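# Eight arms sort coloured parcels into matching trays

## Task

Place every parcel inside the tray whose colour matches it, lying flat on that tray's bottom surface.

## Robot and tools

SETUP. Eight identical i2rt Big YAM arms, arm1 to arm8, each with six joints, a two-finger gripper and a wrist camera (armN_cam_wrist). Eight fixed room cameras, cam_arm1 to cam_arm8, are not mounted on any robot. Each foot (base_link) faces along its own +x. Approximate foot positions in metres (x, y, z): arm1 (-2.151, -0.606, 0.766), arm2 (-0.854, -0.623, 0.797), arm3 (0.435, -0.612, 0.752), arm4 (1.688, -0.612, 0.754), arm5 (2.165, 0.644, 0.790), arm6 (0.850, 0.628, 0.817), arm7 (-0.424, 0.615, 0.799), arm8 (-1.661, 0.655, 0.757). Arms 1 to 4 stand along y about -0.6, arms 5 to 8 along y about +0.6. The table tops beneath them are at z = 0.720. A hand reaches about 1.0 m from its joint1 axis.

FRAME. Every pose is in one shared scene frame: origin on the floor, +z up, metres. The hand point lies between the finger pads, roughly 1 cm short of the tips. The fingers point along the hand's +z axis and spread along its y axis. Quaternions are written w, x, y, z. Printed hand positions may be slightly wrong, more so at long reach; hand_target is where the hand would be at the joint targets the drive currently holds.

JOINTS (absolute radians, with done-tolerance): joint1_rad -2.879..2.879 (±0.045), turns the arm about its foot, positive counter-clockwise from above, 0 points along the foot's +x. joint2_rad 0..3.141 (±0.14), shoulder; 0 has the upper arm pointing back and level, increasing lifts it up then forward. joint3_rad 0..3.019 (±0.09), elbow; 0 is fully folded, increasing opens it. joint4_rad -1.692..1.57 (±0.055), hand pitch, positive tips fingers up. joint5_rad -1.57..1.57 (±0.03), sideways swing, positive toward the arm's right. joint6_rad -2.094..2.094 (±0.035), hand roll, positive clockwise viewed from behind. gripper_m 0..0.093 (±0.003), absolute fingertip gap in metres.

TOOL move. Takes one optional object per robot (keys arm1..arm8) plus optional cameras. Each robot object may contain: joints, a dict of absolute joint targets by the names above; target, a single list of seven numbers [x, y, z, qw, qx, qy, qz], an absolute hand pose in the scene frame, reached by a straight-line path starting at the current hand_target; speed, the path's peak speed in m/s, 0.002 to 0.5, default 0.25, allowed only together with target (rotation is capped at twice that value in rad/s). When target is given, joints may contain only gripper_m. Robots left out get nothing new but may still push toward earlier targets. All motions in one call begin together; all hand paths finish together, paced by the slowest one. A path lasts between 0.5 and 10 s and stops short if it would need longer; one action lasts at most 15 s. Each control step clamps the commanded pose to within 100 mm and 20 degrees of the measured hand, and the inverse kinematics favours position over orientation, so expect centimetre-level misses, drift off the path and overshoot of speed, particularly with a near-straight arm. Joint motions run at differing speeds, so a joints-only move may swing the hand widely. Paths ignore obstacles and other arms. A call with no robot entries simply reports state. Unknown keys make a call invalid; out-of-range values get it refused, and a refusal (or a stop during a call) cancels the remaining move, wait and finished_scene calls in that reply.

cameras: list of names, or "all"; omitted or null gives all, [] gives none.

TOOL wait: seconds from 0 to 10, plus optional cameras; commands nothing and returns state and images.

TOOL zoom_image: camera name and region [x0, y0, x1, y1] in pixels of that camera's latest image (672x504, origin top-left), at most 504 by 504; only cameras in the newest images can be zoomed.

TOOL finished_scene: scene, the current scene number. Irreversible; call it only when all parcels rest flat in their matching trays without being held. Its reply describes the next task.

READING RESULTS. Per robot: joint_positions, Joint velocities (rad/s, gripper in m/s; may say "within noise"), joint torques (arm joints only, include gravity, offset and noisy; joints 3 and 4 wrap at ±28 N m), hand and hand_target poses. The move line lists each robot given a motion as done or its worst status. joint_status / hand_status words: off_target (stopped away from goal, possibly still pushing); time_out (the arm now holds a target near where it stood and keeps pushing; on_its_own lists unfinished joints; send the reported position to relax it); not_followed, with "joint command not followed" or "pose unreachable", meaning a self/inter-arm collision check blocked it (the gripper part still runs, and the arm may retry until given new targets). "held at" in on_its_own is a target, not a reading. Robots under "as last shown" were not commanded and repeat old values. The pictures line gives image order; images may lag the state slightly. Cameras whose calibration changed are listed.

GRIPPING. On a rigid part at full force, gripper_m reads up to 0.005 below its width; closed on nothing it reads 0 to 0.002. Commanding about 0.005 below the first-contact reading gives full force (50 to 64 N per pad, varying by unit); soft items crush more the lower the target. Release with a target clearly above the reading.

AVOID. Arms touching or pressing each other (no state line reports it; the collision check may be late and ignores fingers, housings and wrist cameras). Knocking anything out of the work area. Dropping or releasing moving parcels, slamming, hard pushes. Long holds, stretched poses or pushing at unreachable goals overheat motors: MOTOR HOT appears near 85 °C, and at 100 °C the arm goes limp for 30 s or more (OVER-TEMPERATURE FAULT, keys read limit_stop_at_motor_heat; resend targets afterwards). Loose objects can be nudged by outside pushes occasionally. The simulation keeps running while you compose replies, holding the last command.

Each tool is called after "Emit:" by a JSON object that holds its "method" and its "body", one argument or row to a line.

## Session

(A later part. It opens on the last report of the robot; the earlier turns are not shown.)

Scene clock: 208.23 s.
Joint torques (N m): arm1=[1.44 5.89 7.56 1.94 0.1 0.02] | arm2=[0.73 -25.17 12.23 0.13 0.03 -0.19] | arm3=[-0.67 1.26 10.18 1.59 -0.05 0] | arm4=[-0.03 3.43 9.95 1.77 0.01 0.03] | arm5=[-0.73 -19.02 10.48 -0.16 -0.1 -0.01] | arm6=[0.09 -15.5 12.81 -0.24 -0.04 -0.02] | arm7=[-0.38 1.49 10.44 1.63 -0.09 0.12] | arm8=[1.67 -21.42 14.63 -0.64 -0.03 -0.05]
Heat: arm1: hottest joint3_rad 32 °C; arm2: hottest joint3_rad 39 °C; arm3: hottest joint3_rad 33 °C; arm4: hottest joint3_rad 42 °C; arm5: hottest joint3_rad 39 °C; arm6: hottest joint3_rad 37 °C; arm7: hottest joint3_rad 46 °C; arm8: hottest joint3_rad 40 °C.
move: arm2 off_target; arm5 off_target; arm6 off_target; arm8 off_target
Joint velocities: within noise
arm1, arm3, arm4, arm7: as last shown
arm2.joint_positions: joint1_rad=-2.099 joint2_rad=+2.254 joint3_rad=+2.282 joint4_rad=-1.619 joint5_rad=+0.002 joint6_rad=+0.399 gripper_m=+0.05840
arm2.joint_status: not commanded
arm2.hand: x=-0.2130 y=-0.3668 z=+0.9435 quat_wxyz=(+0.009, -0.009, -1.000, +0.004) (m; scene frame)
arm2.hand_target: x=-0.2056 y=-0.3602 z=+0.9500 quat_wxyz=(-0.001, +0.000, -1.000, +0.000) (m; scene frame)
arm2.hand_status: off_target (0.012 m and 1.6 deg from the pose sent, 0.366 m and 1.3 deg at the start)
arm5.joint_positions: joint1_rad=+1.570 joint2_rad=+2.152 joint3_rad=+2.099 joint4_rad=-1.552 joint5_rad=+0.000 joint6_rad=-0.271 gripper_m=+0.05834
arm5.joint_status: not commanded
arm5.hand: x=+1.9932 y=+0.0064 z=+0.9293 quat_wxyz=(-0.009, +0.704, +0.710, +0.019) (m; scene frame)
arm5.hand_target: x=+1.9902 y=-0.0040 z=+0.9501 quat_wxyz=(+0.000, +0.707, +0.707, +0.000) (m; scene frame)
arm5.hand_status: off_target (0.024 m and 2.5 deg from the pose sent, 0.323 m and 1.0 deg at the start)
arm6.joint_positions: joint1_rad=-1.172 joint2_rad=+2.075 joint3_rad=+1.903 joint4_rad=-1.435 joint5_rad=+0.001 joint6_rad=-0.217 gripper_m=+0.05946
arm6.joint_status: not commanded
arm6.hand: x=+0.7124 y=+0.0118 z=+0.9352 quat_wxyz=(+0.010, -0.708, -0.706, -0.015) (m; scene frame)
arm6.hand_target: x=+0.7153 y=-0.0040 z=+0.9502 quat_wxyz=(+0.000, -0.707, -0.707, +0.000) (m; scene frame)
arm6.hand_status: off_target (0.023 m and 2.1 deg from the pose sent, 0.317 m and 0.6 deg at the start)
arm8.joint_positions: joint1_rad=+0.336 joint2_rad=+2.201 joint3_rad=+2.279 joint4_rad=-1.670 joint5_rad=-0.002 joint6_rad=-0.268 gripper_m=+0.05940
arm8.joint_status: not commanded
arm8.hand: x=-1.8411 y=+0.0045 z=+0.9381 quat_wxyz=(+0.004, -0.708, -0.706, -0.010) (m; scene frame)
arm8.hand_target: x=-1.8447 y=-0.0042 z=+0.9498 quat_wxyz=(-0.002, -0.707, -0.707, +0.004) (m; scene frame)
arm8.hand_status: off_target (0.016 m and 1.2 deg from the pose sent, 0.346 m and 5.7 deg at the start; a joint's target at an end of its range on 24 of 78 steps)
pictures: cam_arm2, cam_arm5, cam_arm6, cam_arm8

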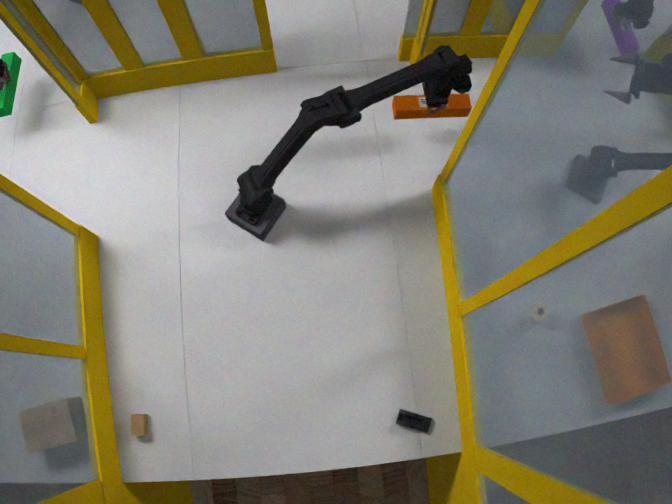

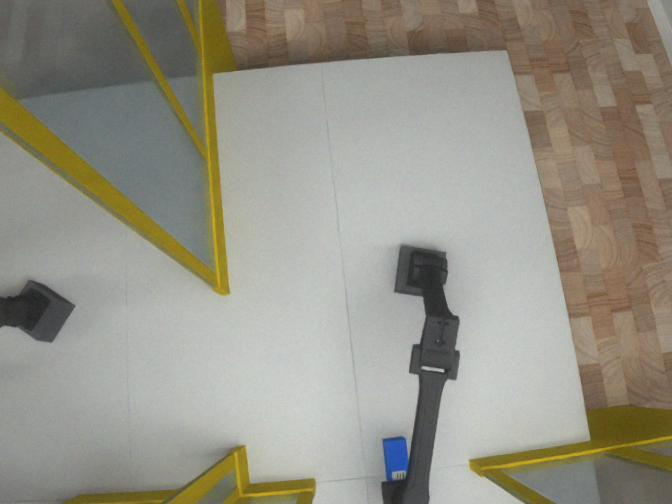

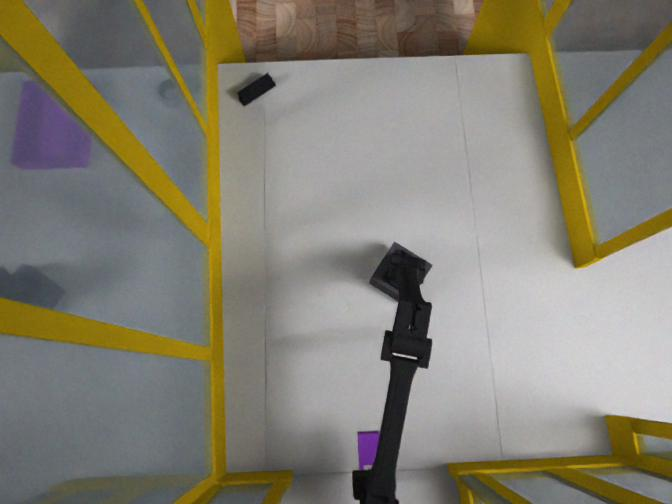

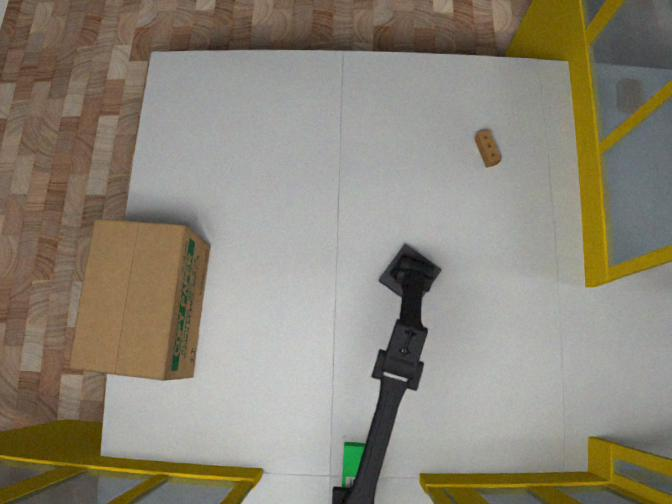

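Emit:
{"method": "move", "body": {
  "arm8": {"target":[-1.848,-0.01,0.766,0,0.7071,0.7071,0],"speed":0.15},
  "arm2": {"target":[-0.203,-0.356,0.766,0,0,1,0],"speed":0.15},
  "arm5": {"target":[1.988,-0.01,0.77,0,0.7071,0.7071,0],"speed":0.15},
  "arm6": {"target":[0.717,-0.01,0.768,0,0.7071,0.7071,0],"speed":0.15},
  "cameras": []
}}

Emit:
{"method": "move", "body": {
  "arm8": {"joints":{"gripper_m":0.092}},
  "arm2": {"joints":{"gripper_m":0.092}},
  "arm5": {"joints":{"gripper_m":0.092}},
  "arm6": {"joints":{"gripper_m":0.092}},
  "cameras": []
}}

Emit:
{"method": "move", "body": {
  "arm8": {"target":[-1.848,-0.01,0.94,0,0.7071,0.7071,0]},
  "arm2": {"target":[-0.203,-0.356,0.94,0,0,1,0]},
  "arm5": {"target":[1.988,-0.01,0.94,0,0.7071,0.7071,0]},
  "arm6": {"target":[0.717,-0.01,0.94,0,0.7071,0.7071,0]},
  "cameras": []
}}

Emit:
{"method": "move", "body": {
  "arm8": {"target":[-1.76,0.29,1.1,0,0.7071,0.7071,0]},
  "arm2": {"target":[-0.51,-0.487,1.1,0,0,1,0]},
  "arm5": {"target":[2.065,0.276,1.1,0,0.7071,0.7071,0]},
  "arm6": {"target":[0.77,0.27,1.1,0,0.7071,0.7071,0]},
  "arm1": {"joints":{"joint1_rad":1.525,"joint2_rad":1.25,"joint3_rad":1.45,"joint4_rad":-1.65,"joint5_rad":0,"joint6_rad":-0.468}},
  "arm3": {"joints":{"joint1_rad":0.241,"joint2_rad":1.25,"joint3_rad":1.45,"joint4_rad":-1.65,"joint5_rad":0,"joint6_rad":-0.37}},
  "arm4": {"joints":{"joint1_rad":0.16,"joint2_rad":1.25,"joint3_rad":1.45,"joint4_rad":-1.65,"joint5_rad":0,"joint6_rad":-0.459}},
  "cameras": ["cam_arm1","cam_arm4","cam_arm3"]
}}

Scene clock: 238.57 s.
Joint torques (N m): arm1=[1.44 5.71 7.56 1.94 0.1 0.02] | arm2=[0.79 -26.05 8.4 0.87 -0.01 -0.15] | arm3=[-0.73 1.26 10.17 1.58 -0.05 0] | arm4=[-0.03 3.43 9.95 1.76 0.01 0.03] | arm5=[-0.62 -20.01 6.57 0.65 -0.11 0.04] | arm6=[0.32 -16.44 7.92 0.51 -0.03 -0.01] | arm7=[-0.44 1.67 10.44 1.57 -0.09 0.11] | arm8=[1.38 -21.95 9.85 0.23 -0.04 -0.07]
Heat: arm1: hottest joint3_rad 32 °C; arm2: hottest joint3_rad 41 °C; arm3: hottest joint3_rad 33 °C; arm4: hottest joint3_rad 42 °C; arm5: hottest joint3_rad 40 °C; arm6: hottest joint3_rad 39 °C; arm7: hottest joint3_rad 46 °C; arm8: hottest joint2_rad 41 °C.
move: arm2 done; arm5 done; arm6 done; arm8 done
Joint velocities: within noise
arm1, arm3, arm4, arm7: as last shown
arm2.joint_positions: joint1_rad=-2.097 joint2_rad=+2.368 joint3_rad=+2.037 joint4_rad=-1.241 joint5_rad=+0.002 joint6_rad=+0.399 gripper_m=+0.05841
arm2.joint_status: not commanded
arm2.hand: x=-0.2036 y=-0.3614 z=+0.7740 quat_wxyz=(+0.000, -0.008, -1.000, +0.001) (m; scene frame)
arm2.hand_target: x=-0.2032 y=-0.3560 z=+0.7660 quat_wxyz=(+0.000, +0.000, -1.000, +0.000) (m; scene frame)
arm2.hand_status: done (0.010 m and 0.9 deg from the pose sent, 0.178 m and 1.6 deg at the start)
arm5.joint_positions: joint1_rad=+1.570 joint2_rad=+2.289 joint3_rad=+1.897 joint4_rad=-1.195 joint5_rad=+0.000 joint6_rad=-0.271 gripper_m=+0.05834
arm5.joint_status: not commanded
arm5.hand: x=+1.9907 y=-0.0040 z=+0.7650 quat_wxyz=(-0.005, +0.704, +0.710, +0.010) (m; scene frame)
arm5.hand_target: x=+1.9879 y=-0.0099 z=+0.7702 quat_wxyz=(+0.000, +0.707, +0.707, +0.000) (m; scene frame)
arm5.hand_status: done (0.008 m and 1.4 deg from the pose sent, 0.160 m and 2.5 deg at the start)
arm6.joint_positions: joint1_rad=-1.170 joint2_rad=+2.259 joint3_rad=+1.759 joint4_rad=-1.086 joint5_rad=+0.001 joint6_rad=-0.214 gripper_m=+0.05946
arm6.joint_status: not commanded
arm6.hand: x=+0.7109 y=-0.0026 z=+0.7682 quat_wxyz=(+0.005, -0.708, -0.706, -0.006) (m; scene frame)
arm6.hand_target: x=+0.7172 y=-0.0099 z=+0.7680 quat_wxyz=(+0.000, -0.707, -0.707, +0.000) (m; scene frame)
arm6.hand_status: done (0.010 m and 0.9 deg from the pose sent, 0.169 m and 2.1 deg at the start)
arm8.joint_positions: joint1_rad=+0.336 joint2_rad=+2.290 joint3_rad=+2.003 joint4_rad=-1.283 joint5_rad=-0.002 joint6_rad=-0.268 gripper_m=+0.05941
arm8.joint_status: not commanded
arm8.hand: x=-1.8448 y=-0.0086 z=+0.7746 quat_wxyz=(-0.001, -0.708, -0.707, +0.000) (m; scene frame)
arm8.hand_target: x=-1.8479 y=-0.0099 z=+0.7661 quat_wxyz=(+0.000, -0.707, -0.707, +0.000) (m; scene frame)
arm8.hand_status: done (0.009 m and 0.2 deg from the pose sent, 0.173 m and 1.2 deg at the start)
pictures: none
No camera images: "cameras" was empty.

Scene clock: 239.20 s.
Joint torques (N m): arm1=[1.08 5.6 7.51 1.94 0.11 0.01] | arm2=[0.73 -26.05 8.4 0.88 0 -0.15] | arm3=[-0.5 1.26 10.17 1.66 -0.05 0] | arm4=[-0.03 3.43 9.95 1.77 0.01 0.03] | arm5=[-0.73 -19.72 6.67 0.8 -0.1 0.03] | arm6=[0.32 -16.56 7.92 0.55 -0.03 -0.01] | arm7=[-0.21 1.49 10.47 1.58 -0.09 0.11] | arm8=[1.85 -22.24 9.89 0.21 -0.05 -0.08]
Heat: arm1: hottest joint3_rad 32 °C; arm2: hottest joint3_rad 41 °C; arm3: hottest joint3_rad 33 °C; arm4: hottest joint3_rad 42 °C; arm5: hottest joint3_rad 40 °C; arm6: hottest joint3_rad 39 °C; arm7: hottest joint3_rad 46 °C; arm8: hottest joint2_rad 42 °C.
move: arm2 done; arm5 done; arm6 done; arm8 done
Joint velocities: within noise
arm1, arm3, arm4, arm7: as last shown
arm2.joint_positions: joint1_rad=-2.097 joint2_rad=+2.368 joint3_rad=+2.037 joint4_rad=-1.241 joint5_rad=+0.002 joint6_rad=+0.399 gripper_m=+0.09182
arm2.joint_status: all done
arm2.hand: x=-0.2036 y=-0.3614 z=+0.7740 quat_wxyz=(+0.000, -0.008, -1.000, +0.001) (m; scene frame)
arm2.hand_target: x=-0.2032 y=-0.3560 z=+0.7660 quat_wxyz=(+0.000, +0.000, -1.000, +0.000) (m; scene frame)
arm2.hand_status: not commanded
arm5.joint_positions: joint1_rad=+1.570 joint2_rad=+2.289 joint3_rad=+1.897 joint4_rad=-1.195 joint5_rad=+0.000 joint6_rad=-0.271 gripper_m=+0.09178
arm5.joint_status: all done
arm5.hand: x=+1.9907 y=-0.0040 z=+0.7650 quat_wxyz=(-0.005, +0.704, +0.710, +0.010) (m; scene frame)
arm5.hand_target: x=+1.9879 y=-0.0099 z=+0.7702 quat_wxyz=(+0.000, +0.707, +0.707, +0.000) (m; scene frame)
arm5.hand_status: not commanded
arm6.joint_positions: joint1_rad=-1.170 joint2_rad=+2.259 joint3_rad=+1.759 joint4_rad=-1.086 joint5_rad=+0.001 joint6_rad=-0.214 gripper_m=+0.09180
arm6.joint_status: all done
arm6.hand: x=+0.7109 y=-0.0026 z=+0.7682 quat_wxyz=(+0.005, -0.708, -0.706, -0.006) (m; scene frame)
arm6.hand_target: x=+0.7172 y=-0.0099 z=+0.7680 quat_wxyz=(+0.000, -0.707, -0.707, +0.000) (m; scene frame)
arm6.hand_status: not commanded
arm8.joint_positions: joint1_rad=+0.336 joint2_rad=+2.290 joint3_rad=+2.003 joint4_rad=-1.283 joint5_rad=-0.002 joint6_rad=-0.268 gripper_m=+0.09183
arm8.joint_status: all done
arm8.hand: x=-1.8448 y=-0.0086 z=+0.7746 quat_wxyz=(-0.001, -0.708, -0.707, +0.000) (m; scene frame)
arm8.hand_target: x=-1.8479 y=-0.0099 z=+0.7661 quat_wxyz=(+0.000, -0.707, -0.707, +0.000) (m; scene frame)
arm8.hand_status: not commanded
pictures: none
No camera images: "cameras" was empty.

Scene clock: 240.97 s.
Joint torques (N m): arm1=[1.38 5.89 7.56 1.95 0.11 0.02] | arm2=[0.97 -25 12.15 0.09 0 -0.15] | arm3=[-0.62 1.32 10.14 1.58 -0.05 0.01] | arm4=[-0.03 3.43 9.95 1.76 0.01 0.03] | arm5=[-1.14 -18.37 10.03 -0.1 -0.11 0.03] | arm6=[0.32 -16.79 12.29 -0.27 -0.01 -0.01] | arm7=[-0.38 1.49 10.45 1.62 -0.09 0.13] | arm8=[1.61 -20.66 14.67 -0.5 -0.03 -0.06]
Heat: arm1: hottest joint3_rad 32 °C; arm2: hottest joint3_rad 41 °C; arm3: hottest joint3_rad 33 °C; arm4: hottest joint3_rad 42 °C; arm5: hottest joint3_rad 40 °C; arm6: hottest joint3_rad 39 °C; arm7: hottest joint3_rad 46 °C; arm8: hottest joint2_rad 42 °C.
move: arm2 off_target; arm5 off_target; arm6 off_target; arm8 off_target
Joint velocities: within noise
arm1, arm3, arm4, arm7: as last shown
arm2.joint_positions: joint1_rad=-2.097 joint2_rad=+2.264 joint3_rad=+2.280 joint4_rad=-1.603 joint5_rad=+0.002 joint6_rad=+0.399 gripper_m=+0.09192
arm2.joint_status: not commanded
arm2.hand: x=-0.2103 y=-0.3643 z=+0.9358 quat_wxyz=(+0.008, -0.008, -1.000, +0.004) (m; scene frame)
arm2.hand_target: x=-0.2036 y=-0.3561 z=+0.9400 quat_wxyz=(-0.001, +0.000, -1.000, +0.000) (m; scene frame)
arm2.hand_status: off_target (0.012 m and 1.3 deg from the pose sent, 0.166 m and 0.9 deg at the start)
arm5.joint_positions: joint1_rad=+1.570 joint2_rad=+2.166 joint3_rad=+2.110 joint4_rad=-1.540 joint5_rad=+0.000 joint6_rad=-0.271 gripper_m=+0.09188
arm5.joint_status: not commanded
arm5.hand: x=+1.9916 y=+0.0005 z=+0.9249 quat_wxyz=(-0.007, +0.704, +0.710, +0.014) (m; scene frame)
arm5.hand_target: x=+1.9881 y=-0.0092 z=+0.9400 quat_wxyz=(+0.000, +0.707, +0.707, +0.000) (m; scene frame)
arm5.hand_status: off_target (0.019 m and 1.9 deg from the pose sent, 0.175 m and 1.4 deg at the start)
arm6.joint_positions: joint1_rad=-1.170 joint2_rad=+2.108 joint3_rad=+1.910 joint4_rad=-1.421 joint5_rad=+0.000 joint6_rad=-0.214 gripper_m=+0.09189
arm6.joint_status: not commanded
arm6.hand: x=+0.7131 y=+0.0065 z=+0.9179 quat_wxyz=(+0.013, -0.708, -0.706, -0.020) (m; scene frame)
arm6.hand_target: x=+0.7174 y=-0.0088 z=+0.9402 quat_wxyz=(+0.000, -0.707, -0.707, +0.000) (m; scene frame)
arm6.hand_status: off_target (0.028 m and 2.7 deg from the pose sent, 0.172 m and 0.9 deg at the start; pose on its path clipped on 8 of 53 steps)
arm8.joint_positions: joint1_rad=+0.336 joint2_rad=+2.216 joint3_rad=+2.301 joint4_rad=-1.670 joint5_rad=-0.002 joint6_rad=-0.268 gripper_m=+0.09193
arm8.joint_status: not commanded
arm8.hand: x=-1.8426 y=-0.0008 z=+0.9369 quat_wxyz=(+0.002, -0.708, -0.707, -0.006) (m; scene frame)
arm8.hand_target: x=-1.8478 y=-0.0094 z=+0.9400 quat_wxyz=(-0.001, -0.707, -0.707, +0.002) (m; scene frame)
arm8.hand_status: off_target (0.011 m and 0.8 deg from the pose sent, 0.166 m and 0.2 deg at the start; pose on its path clipped on 6 of 53 steps; a joint's target at an end of its range on 21 of 53 steps)
pictures: none
No camera images: "cameras" was empty.

Scene clock: 243.33 s.
Joint torques (N m): arm1=[2.08 -7.77 9.63 -0.01 0.02 -0.07] | arm2=[-0.15 -10.4 8.25 0.18 -0.01 -0.19] | arm3=[-1.9 -12.04 11.4 -0.12 -0.3 0.13] | arm4=[1.2 -7.36 12.01 -0.02 -0.16 -0.03] | arm5=[-0.73 -7.36 6.99 -0.12 -0.08 0.03] | arm6=[-0.79 -7.71 8.59 -0.16 0.01 -0.14] | arm7=[-0.26 1.55 10.47 1.61 -0.09 0.12] | arm8=[2.37 -8.29 9.54 -0.24 -0.03 0]
Heat: arm1: hottest joint3_rad 33 °C; arm2: hottest joint3_rad 41 °C; arm3: hottest joint3_rad 33 °C; arm4: hottest joint3_rad 43 °C; arm5: hottest joint3_rad 40 °C; arm6: hottest joint3_rad 39 °C; arm7: hottest joint3_rad 46 °C; arm8: hottest joint2_rad 41 °C.
move: arm1 done; arm2 done; arm3 done; arm4 done; arm5 done; arm6 done; arm8 off_target
Joint velocities: within noise
arm1.joint_positions: joint1_rad=+1.514 joint2_rad=+1.251 joint3_rad=+1.438 joint4_rad=-1.638 joint5_rad=+0.001 joint6_rad=-0.460 gripper_m=+0.09398
arm1.joint_status: all done
arm1.hand: x=-1.9800 y=-0.2732 z=+1.1014 quat_wxyz=(-0.054, +0.699, -0.713, -0.013) (m; scene frame)
arm1.hand_target: x=-1.9842 y=-0.2721 z=+1.1061 quat_wxyz=(-0.055, +0.705, -0.707, -0.014) (m; scene frame)
arm1.hand_status: not commanded
arm2.joint_positions: joint1_rad=-2.097 joint2_rad=+1.302 joint3_rad=+1.402 joint4_rad=-1.651 joint5_rad=+0.002 joint6_rad=+0.393 gripper_m=+0.09192
arm2.joint_status: not commanded
arm2.hand: x=-0.5091 y=-0.4850 z=+1.1037 quat_wxyz=(-0.010, -0.005, -1.000, -0.003) (m; scene frame)
arm2.hand_target: x=-0.5100 y=-0.4869 z=+1.1001 quat_wxyz=(+0.000, +0.000, -1.000, +0.000) (m; scene frame)
arm2.hand_status: done (0.004 m and 1.3 deg from the pose sent, 0.363 m and 1.3 deg at the start)
arm3.joint_positions: joint1_rad=+0.257 joint2_rad=+1.269 joint3_rad=+1.425 joint4_rad=-1.638 joint5_rad=+0.004 joint6_rad=-0.386 gripper_m=+0.09396
arm3.joint_status: all done
arm3.hand: x=+0.0839 y=-0.4833 z=+1.0774 quat_wxyz=(-0.021, +0.999, +0.016, -0.038) (m; scene frame)
arm3.hand_target: x=+0.0878 y=-0.4794 z=+1.0936 quat_wxyz=(-0.025, +0.998, +0.000, -0.054) (m; scene frame)
arm3.hand_status: not commanded
arm4.joint_positions: joint1_rad=+0.147 joint2_rad=+1.250 joint3_rad=+1.430 joint4_rad=-1.639 joint5_rad=+0.001 joint6_rad=-0.450 gripper_m=+0.09398
arm4.joint_status: all done
arm4.hand: x=+1.8604 y=-0.2790 z=+1.0835 quat_wxyz=(-0.045, +0.698, -0.714, -0.018) (m; scene frame)
arm4.hand_target: x=+1.8564 y=-0.2758 z=+1.0915 quat_wxyz=(-0.050, +0.706, -0.706, -0.020) (m; scene frame)
arm4.hand_status: not commanded
arm5.joint_positions: joint1_rad=+1.570 joint2_rad=+1.329 joint3_rad=+1.442 joint4_rad=-1.666 joint5_rad=+0.000 joint6_rad=-0.270 gripper_m=+0.09188
arm5.joint_status: not commanded
arm5.hand: x=+2.0646 y=+0.2743 z=+1.0994 quat_wxyz=(+0.004, +0.704, +0.710, -0.004) (m; scene frame)
arm5.hand_target: x=+2.0650 y=+0.2760 z=+1.1000 quat_wxyz=(+0.000, +0.707, +0.707, +0.000) (m; scene frame)
arm5.hand_status: done (0.002 m and 0.8 deg from the pose sent, 0.335 m and 1.9 deg at the start)
arm6.joint_positions: joint1_rad=-1.170 joint2_rad=+1.310 joint3_rad=+1.336 joint4_rad=-1.601 joint5_rad=+0.000 joint6_rad=-0.214 gripper_m=+0.09189
arm6.joint_status: not commanded
arm6.hand: x=+0.7704 y=+0.2666 z=+1.0951 quat_wxyz=(+0.001, -0.708, -0.706, -0.002) (m; scene frame)
arm6.hand_target: x=+0.7701 y=+0.2699 z=+1.0999 quat_wxyz=(+0.000, -0.707, -0.707, +0.000) (m; scene frame)
arm6.hand_status: done (0.006 m and 0.3 deg from the pose sent, 0.325 m and 2.7 deg at the start)
arm7: as last shown
arm8.joint_positions: joint1_rad=+0.338 joint2_rad=+1.286 joint3_rad=+1.490 joint4_rad=-1.672 joint5_rad=-0.002 joint6_rad=-0.268 gripper_m=+0.09193
arm8.joint_status: not commanded
arm8.hand: x=-1.7619 y=+0.2893 z=+1.1037 quat_wxyz=(-0.026, -0.706, -0.706, +0.044) (m; scene frame)
arm8.hand_target: x=-1.7600 y=+0.2899 z=+1.0994 quat_wxyz=(-0.021, -0.706, -0.707, +0.037) (m; scene frame)
arm8.hand_status: off_target (0.004 m and 5.9 deg from the pose sent, 0.344 m and 0.8 deg at the start; a joint's target at an end of its range on 33 of 71 steps)
pictures: cam_arm1, cam_arm3, cam_arm4

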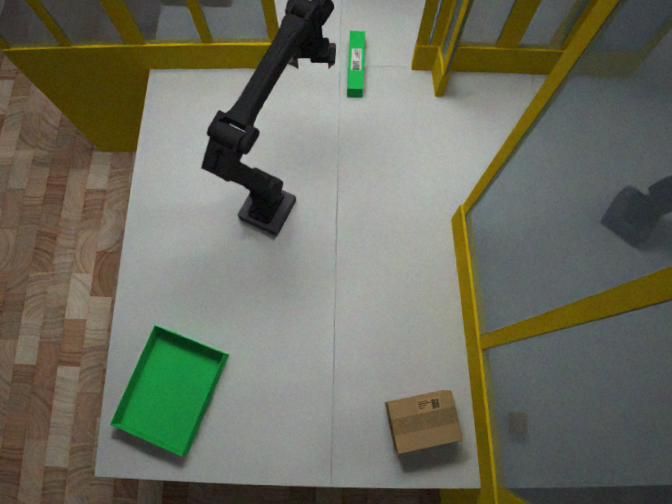

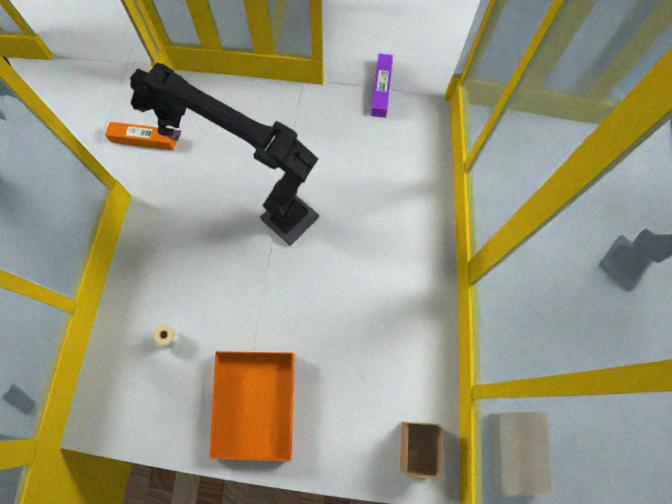

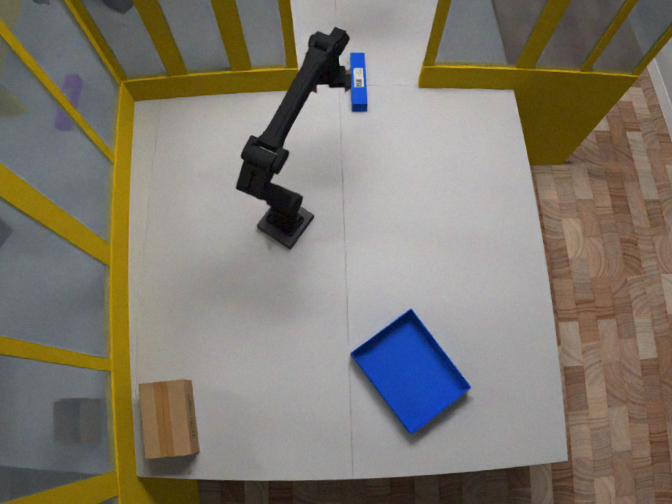

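Emit:
{"method": "move", "body": {
  "arm1": {"target":[-1.845,-0.003,0.89,0,-0.7071,0.7071,0]},
  "arm4": {"target":[1.991,0.003,0.89,0,-0.7071,0.7071,0]},
  "arm3": {"target":[-0.212,-0.361,0.89,0,1,0,0]},
  "cameras": ["arm1_cam_wrist","arm3_cam_wrist","arm4_cam_wrist"]
}}

Scene clock: 253.67 s.
Joint torques (N m): arm1=[1.67 -19.25 12.4 -0.28 -0.06 -0.08] | arm2=[-0.15 -10.4 8.25 0.18 -0.01 -0.2] | arm3=[-2.08 -24.06 14.23 -0.44 -0.31 0.11] | arm4=[1.44 -17.32 14.67 -0.31 -0.02 0] | arm5=[-1.03 -7.41 6.93 -0.13 -0.06 0.05] | arm6=[-0.79 -7.71 8.58 -0.16 0.01 -0.15] | arm7=[-0.38 1.61 10.45 1.62 -0.09 0.11] | arm8=[2.61 -8.12 9.55 -0.29 -0.03 0]
Heat: arm1: hottest joint3_rad 33 °C; arm2: hottest joint3_rad 41 °C; arm3: hottest joint3_rad 34 °C; arm4: hottest joint3_rad 45 °C; arm5: hottest joint3_rad 40 °C; arm6: hottest joint3_rad 39 °C; arm7: hottest joint3_rad 46 °C; arm8: hottest joint3_rad 40 °C.
move: arm1 off_target; arm3 off_target; arm4 off_target
Joint velocities: within noise
arm1.joint_positions: joint1_rad=+1.514 joint2_rad=+2.151 joint3_rad=+2.045 joint4_rad=-1.473 joint5_rad=-0.005 joint6_rad=-0.465 gripper_m=+0.09398
arm1.joint_status: not commanded
arm1.hand: x=-1.8451 y=-0.0162 z=+0.8845 quat_wxyz=(+0.007, +0.701, -0.713, +0.004) (m; scene frame)
arm1.hand_target: x=-1.8453 y=-0.0036 z=+0.8900 quat_wxyz=(+0.000, +0.707, -0.707, +0.000) (m; scene frame)
arm1.hand_status: off_target (0.014 m and 1.3 deg from the pose sent, 0.369 m and 6.5 deg at the start)
arm2, arm5, arm6, arm7, arm8: as last shown
arm3.joint_positions: joint1_rad=+0.254 joint2_rad=+2.229 joint3_rad=+2.182 joint4_rad=-1.556 joint5_rad=-0.003 joint6_rad=-0.386 gripper_m=+0.09396
arm3.joint_status: not commanded
arm3.hand: x=-0.2033 y=-0.3748 z=+0.8744 quat_wxyz=(+0.004, +1.000, +0.014, +0.017) (m; scene frame)
arm3.hand_target: x=-0.2110 y=-0.3614 z=+0.8902 quat_wxyz=(+0.000, +1.000, +0.000, -0.001) (m; scene frame)
arm3.hand_status: off_target (0.023 m and 2.6 deg from the pose sent, 0.371 m and 5.3 deg at the start)
arm4.joint_positions: joint1_rad=+0.149 joint2_rad=+2.160 joint3_rad=+2.116 joint4_rad=-1.524 joint5_rad=+0.004 joint6_rad=-0.451 gripper_m=+0.09398
arm4.joint_status: not commanded
arm4.hand: x=+1.9937 y=-0.0123 z=+0.8890 quat_wxyz=(+0.006, +0.701, -0.714, +0.001) (m; scene frame)
arm4.hand_target: x=+1.9907 y=+0.0024 z=+0.8899 quat_wxyz=(-0.001, +0.707, -0.707, +0.000) (m; scene frame)
arm4.hand_status: off_target (0.016 m and 1.3 deg from the pose sent, 0.366 m and 5.7 deg at the start)
arm6.hand_target: x=+0.7701 y=+0.2700 z=+1.0999 quat_wxyz=(+0.000, -0.707, -0.707, +0.000) (m; scene frame)
pictures: arm1_cam_wrist, arm3_cam_wrist, arm4_cam_wrist
camera_calibration:
arm1_cam_wrist: T_world_to_cam=[[0.999448, -0.0319281, -0.00919707, 1.85278], [-0.0204296, -0.808806, 0.587721, -0.565887], [-0.0262034, -0.587208, -0.809012, 0.784294], [0, 0, 0, 1]] pos_world=[-1.84277, 0.0620064, 0.984127]
arm3_cam_wrist: T_world_to_cam=[[-0.02386, 0.999715, 0.000310948, 0.36844], [0.792505, 0.018725, 0.609578, -0.359018], [0.609398, 0.014791, -0.792726, 0.946542], [0, 0, 0, 1]] pos_world=[-0.283507, -0.375613, 0.969084]
arm4_cam_wrist: T_world_to_cam=[[0.99998, -0.00450086, 0.004435, -2.00026], [-0.00624928, -0.808263, 0.588789, -0.516135], [0.000934585, -0.588805, -0.808275, 0.834332], [0, 0, 0, 1]] pos_world=[1.99622, 0.0650832, 0.987135]

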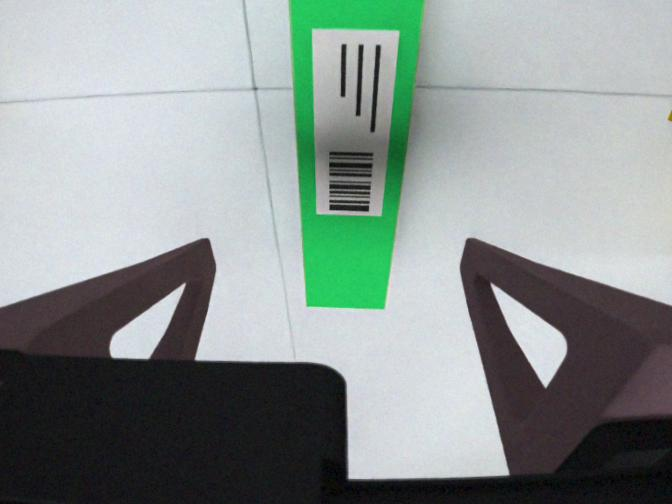

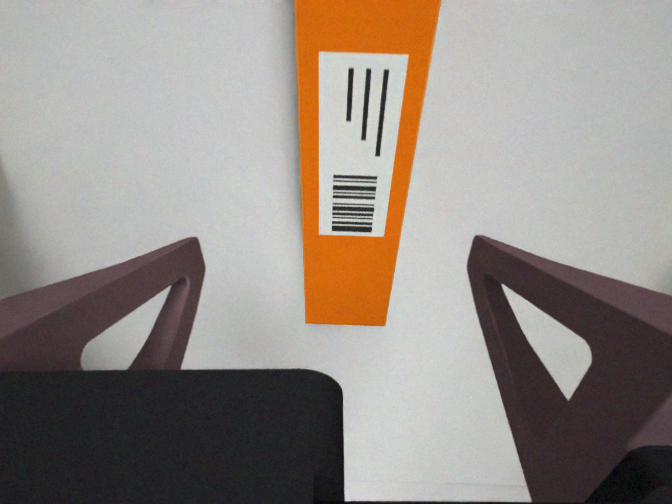

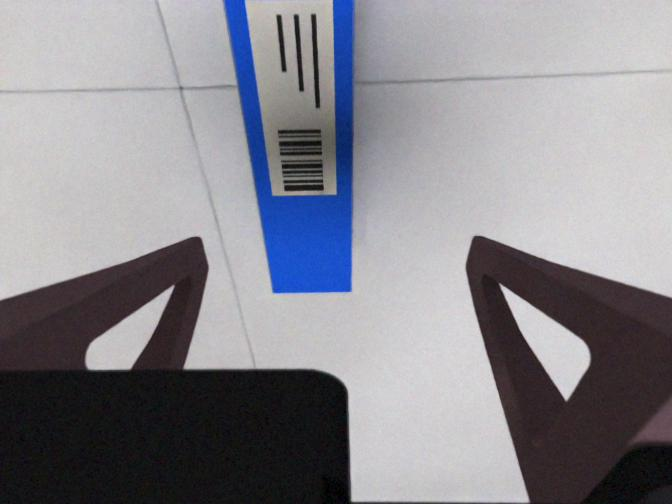

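Emit:
{"method": "move", "body": {
  "arm1": {"target":[-1.843,-0.018,0.766,0,-0.7071,0.7071,0],"speed":0.15},
  "arm4": {"target":[1.979,0.004,0.766,0,-0.7071,0.7071,0],"speed":0.15},
  "arm3": {"target":[-0.197,-0.358,0.766,0,1,0,0],"speed":0.15},
  "cameras": []
}}

Emit:
{"method": "move", "body": {
  "arm1": {"joints":{"gripper_m":0.045}},
  "arm4": {"joints":{"gripper_m":0.045}},
  "arm3": {"joints":{"gripper_m":0.045}},
  "cameras": []
}}

Emit:
{"method": "move", "body": {
  "arm1": {"target":[-1.843,-0.018,0.95,0,-0.7071,0.7071,0]},
  "arm4": {"target":[1.979,0.004,0.95,0,-0.7071,0.7071,0]},
  "arm3": {"target":[-0.197,-0.358,0.95,0,1,0,0]},
  "cameras": []
}}

Emit:
{"method": "move", "body": {
  "arm1": {"target":[-1.98,-0.274,1.1,0,-0.7071,0.7071,0]},
  "arm4": {"target":[1.858,-0.278,1.1,0,-0.7071,0.7071,0]},
  "arm3": {"target":[0.085,-0.482,1.1,0,1,0,0]},
  "cameras": ["cam_arm1","cam_arm3","cam_arm4"]
}}

Scene clock: 273.77 s.
Joint torques (N m): arm1=[1.03 -19.78 7.83 0.8 -0.09 -0.06] | arm2=[-0.09 -10.4 8.25 0.18 -0.01 -0.19] | arm3=[-2.08 -23.88 9.1 0.61 -0.3 -0.01] | arm4=[1.38 -17.96 9.84 0.75 -0.02 0.12] | arm5=[-0.73 -7.65 7.16 -0.08 -0.05 0.06] | arm6=[-0.85 -7.65 8.59 -0.14 0.01 -0.14] | arm7=[-0.38 1.49 10.5 1.61 -0.1 0.12] | arm8=[2.26 -8.06 9.54 -0.14 -0.02 0.01]
Heat: arm1: hottest joint3_rad 36 °C; arm2: hottest joint3_rad 41 °C; arm3: hottest joint3_rad 36 °C; arm4: hottest joint3_rad 47 °C; arm5: hottest joint3_rad 39 °C; arm6: hottest joint3_rad 39 °C; arm7: hottest joint3_rad 46 °C; arm8: hottest joint3_rad 39 °C.
move: arm1 off_target; arm3 off_target; arm4 off_target
Joint velocities: within noise
arm1.joint_positions: joint1_rad=+1.514 joint2_rad=+2.207 joint3_rad=+1.858 joint4_rad=-1.204 joint5_rad=-0.005 joint6_rad=-0.476 gripper_m=+0.09398
arm1.joint_status: not commanded
arm1.hand: x=-1.8444 y=-0.0165 z=+0.7793 quat_wxyz=(-0.005, +0.706, -0.709, +0.000) (m; scene frame)
arm1.hand_target: x=-1.8431 y=-0.0183 z=+0.7661 quat_wxyz=(+0.000, +0.707, -0.707, +0.000) (m; scene frame)
arm1.hand_status: off_target (0.013 m and 0.6 deg from the pose sent, 0.119 m and 1.3 deg at the start)
arm2, arm5, arm6, arm7, arm8: as last shown
arm2.joint_positions: joint1_rad=-2.097 joint2_rad=+1.302 joint3_rad=+1.402 joint4_rad=-1.651 joint5_rad=+0.002 joint6_rad=+0.392 gripper_m=+0.09192
arm2.hand: x=-0.5091 y=-0.4850 z=+1.1037 quat_wxyz=(-0.010, -0.004, -1.000, -0.003) (m; scene frame)
arm3.joint_positions: joint1_rad=+0.243 joint2_rad=+2.260 joint3_rad=+1.953 joint4_rad=-1.274 joint5_rad=-0.003 joint6_rad=-0.386 gripper_m=+0.09396
arm3.joint_status: not commanded
arm3.hand: x=-0.1962 y=-0.3689 z=+0.7678 quat_wxyz=(+0.001, +1.000, +0.009, +0.007) (m; scene frame)
arm3.hand_target: x=-0.1969 y=-0.3580 z=+0.7662 quat_wxyz=(+0.000, +1.000, +0.000, +0.000) (m; scene frame)
arm3.hand_status: off_target (0.011 m and 1.3 deg from the pose sent, 0.110 m and 2.6 deg at the start)
arm4.joint_positions: joint1_rad=+0.165 joint2_rad=+2.224 joint3_rad=+1.945 joint4_rad=-1.264 joint5_rad=+0.004 joint6_rad=-0.448 gripper_m=+0.09398
arm4.joint_status: not commanded
arm4.hand: x=+1.9870 y=-0.0007 z=+0.7828 quat_wxyz=(-0.006, +0.705, -0.709, -0.003) (m; scene frame)
arm4.hand_target: x=+1.9789 y=+0.0034 z=+0.7661 quat_wxyz=(+0.000, +0.707, -0.707, +0.000) (m; scene frame)
arm4.hand_status: off_target (0.019 m and 0.8 deg from the pose sent, 0.125 m and 1.3 deg at the start)
pictures: none
No camera images: "cameras" was empty.

Scene clock: 274.40 s.
Joint torques (N m): arm1=[1.08 -19.02 7.69 0.69 -0.04 -0.05] | arm2=[-0.15 -10.4 8.25 0.18 -0.01 -0.19] | arm3=[-2.08 -24.23 9.13 0.61 -0.28 -0.02] | arm4=[1.38 -17.9 9.85 0.75 -0.02 0.11] | arm5=[-0.85 -7.24 7.08 -0.12 -0.12 0.06] | arm6=[-0.79 -7.65 8.61 -0.14 0.01 -0.14] | arm7=[-0.32 1.67 10.45 1.58 -0.09 0.12] | arm8=[2.26 -8.23 9.51 -0.23 -0.03 0.01]
Heat: arm1: hottest joint3_rad 36 °C; arm2: hottest joint3_rad 41 °C; arm3: hottest joint3_rad 36 °C; arm4: hottest joint3_rad 47 °C; arm5: hottest joint3_rad 39 °C; arm6: hottest joint3_rad 39 °C; arm7: hottest joint3_rad 46 °C; arm8: hottest joint3_rad 39 °C.
move: arm1 off_target; arm3 off_target; arm4 off_target
Joint velocities: within noise
arm1.joint_positions: joint1_rad=+1.514 joint2_rad=+2.207 joint3_rad=+1.858 joint4_rad=-1.204 joint5_rad=-0.005 joint6_rad=-0.477 gripper_m=+0.05906
arm1.joint_status: gripper_m off_target (ended at +0.05909, target +0.04500)
arm1.hand: x=-1.8445 y=-0.0164 z=+0.7793 quat_wxyz=(-0.005, +0.706, -0.708, -0.001) (m; scene frame)
arm1.hand_target: x=-1.8431 y=-0.0182 z=+0.7661 quat_wxyz=(+0.000, +0.707, -0.707, +0.000) (m; scene frame)
arm1.hand_status: not commanded
arm2, arm5, arm6, arm8: as last shown
arm3.joint_positions: joint1_rad=+0.243 joint2_rad=+2.260 joint3_rad=+1.953 joint4_rad=-1.274 joint5_rad=-0.004 joint6_rad=-0.386 gripper_m=+0.05841
arm3.joint_status: gripper_m off_target (ended at +0.05845, target +0.04500)
arm3.hand: x=-0.1963 y=-0.3690 z=+0.7678 quat_wxyz=(+0.001, +1.000, +0.009, +0.007) (m; scene frame)
arm3.hand_target: x=-0.1969 y=-0.3581 z=+0.7662 quat_wxyz=(+0.000, +1.000, +0.000, +0.000) (m; scene frame)
arm3.hand_status: not commanded
arm4.joint_positions: joint1_rad=+0.165 joint2_rad=+2.224 joint3_rad=+1.945 joint4_rad=-1.264 joint5_rad=+0.004 joint6_rad=-0.448 gripper_m=+0.05743
arm4.joint_status: gripper_m off_target (ended at +0.05747, target +0.04500)
arm4.hand: x=+1.9868 y=-0.0005 z=+0.7828 quat_wxyz=(-0.006, +0.705, -0.709, -0.003) (m; scene frame)
arm4.hand_target: x=+1.9788 y=+0.0035 z=+0.7661 quat_wxyz=(+0.000, +0.707, -0.707, +0.000) (m; scene frame)
arm4.hand_status: not commanded
arm7.joint_positions: joint1_rad=-0.316 joint2_rad=+0.535 joint3_rad=+1.368 joint4_rad=-1.177 joint5_rad=-0.073 joint6_rad=-0.126 gripper_m=+0.09396
arm7.joint_status: not commanded
arm7.hand: x=-0.2873 y=+0.4416 z=+1.3804 quat_wxyz=(-0.508, -0.311, -0.757, +0.270) (m; scene frame)
arm7.hand_target: x=-0.2897 y=+0.4449 z=+1.3917 quat_wxyz=(-0.517, -0.307, -0.750, +0.275) (m; scene frame)
arm7.hand_status: not commanded
pictures: none
No camera images: "cameras" was empty.

Scene clock: 276.17 s.
Joint torques (N m): arm1=[0.56 -18.37 12.85 -0.23 -0.03 -0.08] | arm2=[-0.15 -10.4 8.24 0.18 -0.01 -0.19] | arm3=[-2.02 -24.7 14.48 -0.31 -0.26 -0.04] | arm4=[1.44 -17.03 14.98 -0.12 -0.05 0.11] | arm5=[-0.85 -7.65 7.15 -0.2 -0.09 0.03] | arm6=[-0.79 -7.65 8.59 -0.14 0.01 -0.15] | arm7=[-0.32 1.55 10.41 1.62 -0.09 0.12] | arm8=[2.37 -8.41 9.51 -0.28 -0.02 0.01]
Heat: arm1: hottest joint3_rad 36 °C; arm2: hottest joint3_rad 41 °C; arm3: hottest joint3_rad 36 °C; arm4: hottest joint3_rad 47 °C; arm5: hottest joint3_rad 39 °C; arm6: hottest joint3_rad 39 °C; arm7: hottest joint3_rad 46 °C; arm8: hottest joint3_rad 39 °C.
move: arm1 off_target; arm3 off_target; arm4 off_target
Joint velocities: within noise
arm1.joint_positions: joint1_rad=+1.514 joint2_rad=+2.102 joint3_rad=+2.114 joint4_rad=-1.596 joint5_rad=-0.006 joint6_rad=-0.479 gripper_m=+0.05906
arm1.joint_status: not commanded
arm1.hand: x=-1.8515 y=-0.0269 z=+0.9426 quat_wxyz=(+0.009, +0.706, -0.708, +0.004) (m; scene frame)
arm1.hand_target: x=-1.8432 y=-0.0186 z=+0.9500 quat_wxyz=(-0.001, +0.707, -0.707, +0.000) (m; scene frame)
arm1.hand_status: off_target (0.014 m and 1.2 deg from the pose sent, 0.171 m and 0.6 deg at the start)
arm2, arm5, arm6, arm7, arm8: as last shown
arm3.joint_positions: joint1_rad=+0.242 joint2_rad=+2.196 joint3_rad=+2.255 joint4_rad=-1.672 joint5_rad=-0.004 joint6_rad=-0.386 gripper_m=+0.05841
arm3.joint_status: not commanded
arm3.hand: x=-0.1900 y=-0.3716 z=+0.9244 quat_wxyz=(+0.007, +1.000, +0.008, +0.022) (m; scene frame)
arm3.hand_target: x=-0.1955 y=-0.3587 z=+0.9499 quat_wxyz=(-0.002, +1.000, +0.000, -0.004) (m; scene frame)
arm3.hand_status: off_target (0.030 m and 2.8 deg from the pose sent, 0.183 m and 1.3 deg at the start; pose on its path clipped on 12 of 53 steps; a joint's target at an end of its range on 19 of 53 steps)
arm4.joint_positions: joint1_rad=+0.166 joint2_rad=+2.151 joint3_rad=+2.256 joint4_rad=-1.675 joint5_rad=+0.005 joint6_rad=-0.446 gripper_m=+0.05749
arm4.joint_status: not commanded
arm4.hand: x=+1.9824 y=-0.0111 z=+0.9483 quat_wxyz=(+0.007, +0.705, -0.709, +0.001) (m; scene frame)
arm4.hand_target: x=+1.9786 y=+0.0033 z=+0.9500 quat_wxyz=(-0.001, +0.707, -0.707, -0.001) (m; scene frame)
arm4.hand_status: off_target (0.016 m and 0.9 deg from the pose sent, 0.167 m and 0.8 deg at the start)
pictures: none
No camera images: "cameras" was empty.

Scene clock: 278.43 s.
Joint torques (N m): arm1=[0.79 -7.18 8.2 0.16 -0.05 -0.03] | arm2=[-0.15 -10.4 8.25 0.18 -0.01 -0.19] | arm3=[-0.21 -10.75 9.55 -0.05 -0.24 0.14] | arm4=[-0.85 -6.95 9.81 0.1 -0.08 -0.03] | arm5=[-1.2 -8 7.16 -0.18 -0.07 0.03] | arm6=[-0.85 -7.71 8.59 -0.13 0.01 -0.14] | arm7=[-0.38 1.44 10.44 1.58 -0.1 0.11] | arm8=[2.61 -8.23 9.55 -0.27 -0.02 0.01]
Heat: arm1: hottest joint3_rad 36 °C; arm2: hottest joint3_rad 41 °C; arm3: hottest joint3_rad 36 °C; arm4: hottest joint3_rad 47 °C; arm5: hottest joint3_rad 39 °C; arm6: hottest joint3_rad 39 °C; arm7: hottest joint3_rad 46 °C; arm8: hottest joint3_rad 39 °C.
move: arm1 off_target; arm3 off_target; arm4 off_target
Joint velocities: within noise
arm1.joint_positions: joint1_rad=+1.514 joint2_rad=+1.272 joint3_rad=+1.471 joint4_rad=-1.675 joint5_rad=-0.006 joint6_rad=-0.479 gripper_m=+0.05906
arm1.joint_status: not commanded
arm1.hand: x=-1.9806 y=-0.2718 z=+1.1062 quat_wxyz=(-0.042, +0.706, -0.707, -0.012) (m; scene frame)
arm1.hand_target: x=-1.9800 y=-0.2740 z=+1.0995 quat_wxyz=(-0.028, +0.707, -0.707, -0.009) (m; scene frame)
arm1.hand_status: off_target (0.007 m and 5.0 deg from the pose sent, 0.320 m and 1.2 deg at the start; a joint's target at an end of its range on 31 of 68 steps)
arm2, arm5, arm6, arm7, arm8: as last shown
arm3.joint_positions: joint1_rad=+0.242 joint2_rad=+1.273 joint3_rad=+1.480 joint4_rad=-1.674 joint5_rad=-0.004 joint6_rad=-0.380 gripper_m=+0.05841
arm3.joint_status: not commanded
arm3.hand: x=+0.0838 y=-0.4789 z=+1.0971 quat_wxyz=(-0.020, +0.999, +0.006, -0.046) (m; scene frame)
arm3.hand_target: x=+0.0849 y=-0.4820 z=+1.0993 quat_wxyz=(-0.018, +0.999, +0.001, -0.046) (m; scene frame)
arm3.hand_status: off_target (0.004 m and 5.8 deg from the pose sent, 0.345 m and 2.7 deg at the start; a joint's target at an end of its range on 35 of 68 steps)
arm4.joint_positions: joint1_rad=+0.166 joint2_rad=+1.261 joint3_rad=+1.492 joint4_rad=-1.687 joint5_rad=+0.005 joint6_rad=-0.454 gripper_m=+0.05749
arm4.joint_status: not commanded
arm4.hand: x=+1.8552 y=-0.2749 z=+1.1038 quat_wxyz=(-0.048, +0.707, -0.706, -0.017) (m; scene frame)
arm4.hand_target: x=+1.8580 y=-0.2779 z=+1.0992 quat_wxyz=(-0.039, +0.706, -0.707, -0.013) (m; scene frame)
arm4.hand_status: off_target (0.006 m and 5.8 deg from the pose sent, 0.331 m and 0.9 deg at the start; a joint's target at an end of its range on 34 of 68 steps)
pictures: cam_arm1, cam_arm3, cam_arm4

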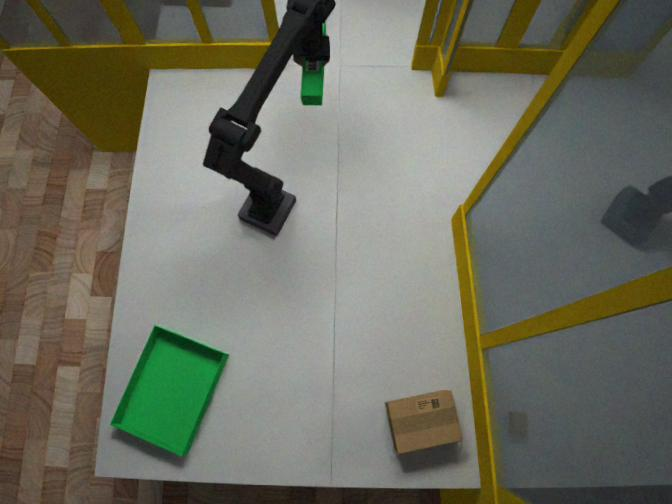

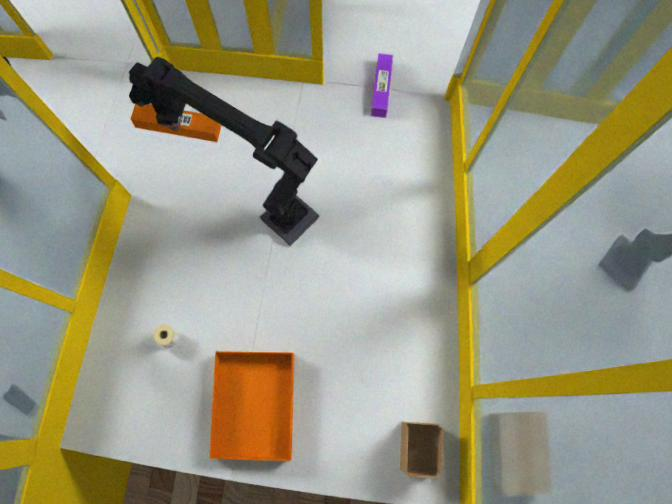

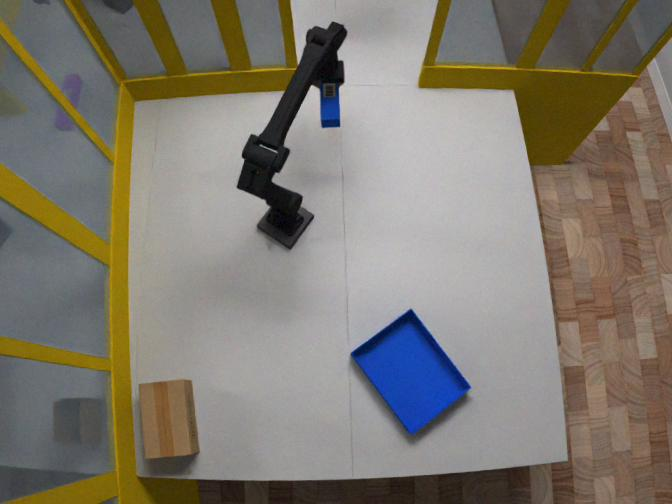

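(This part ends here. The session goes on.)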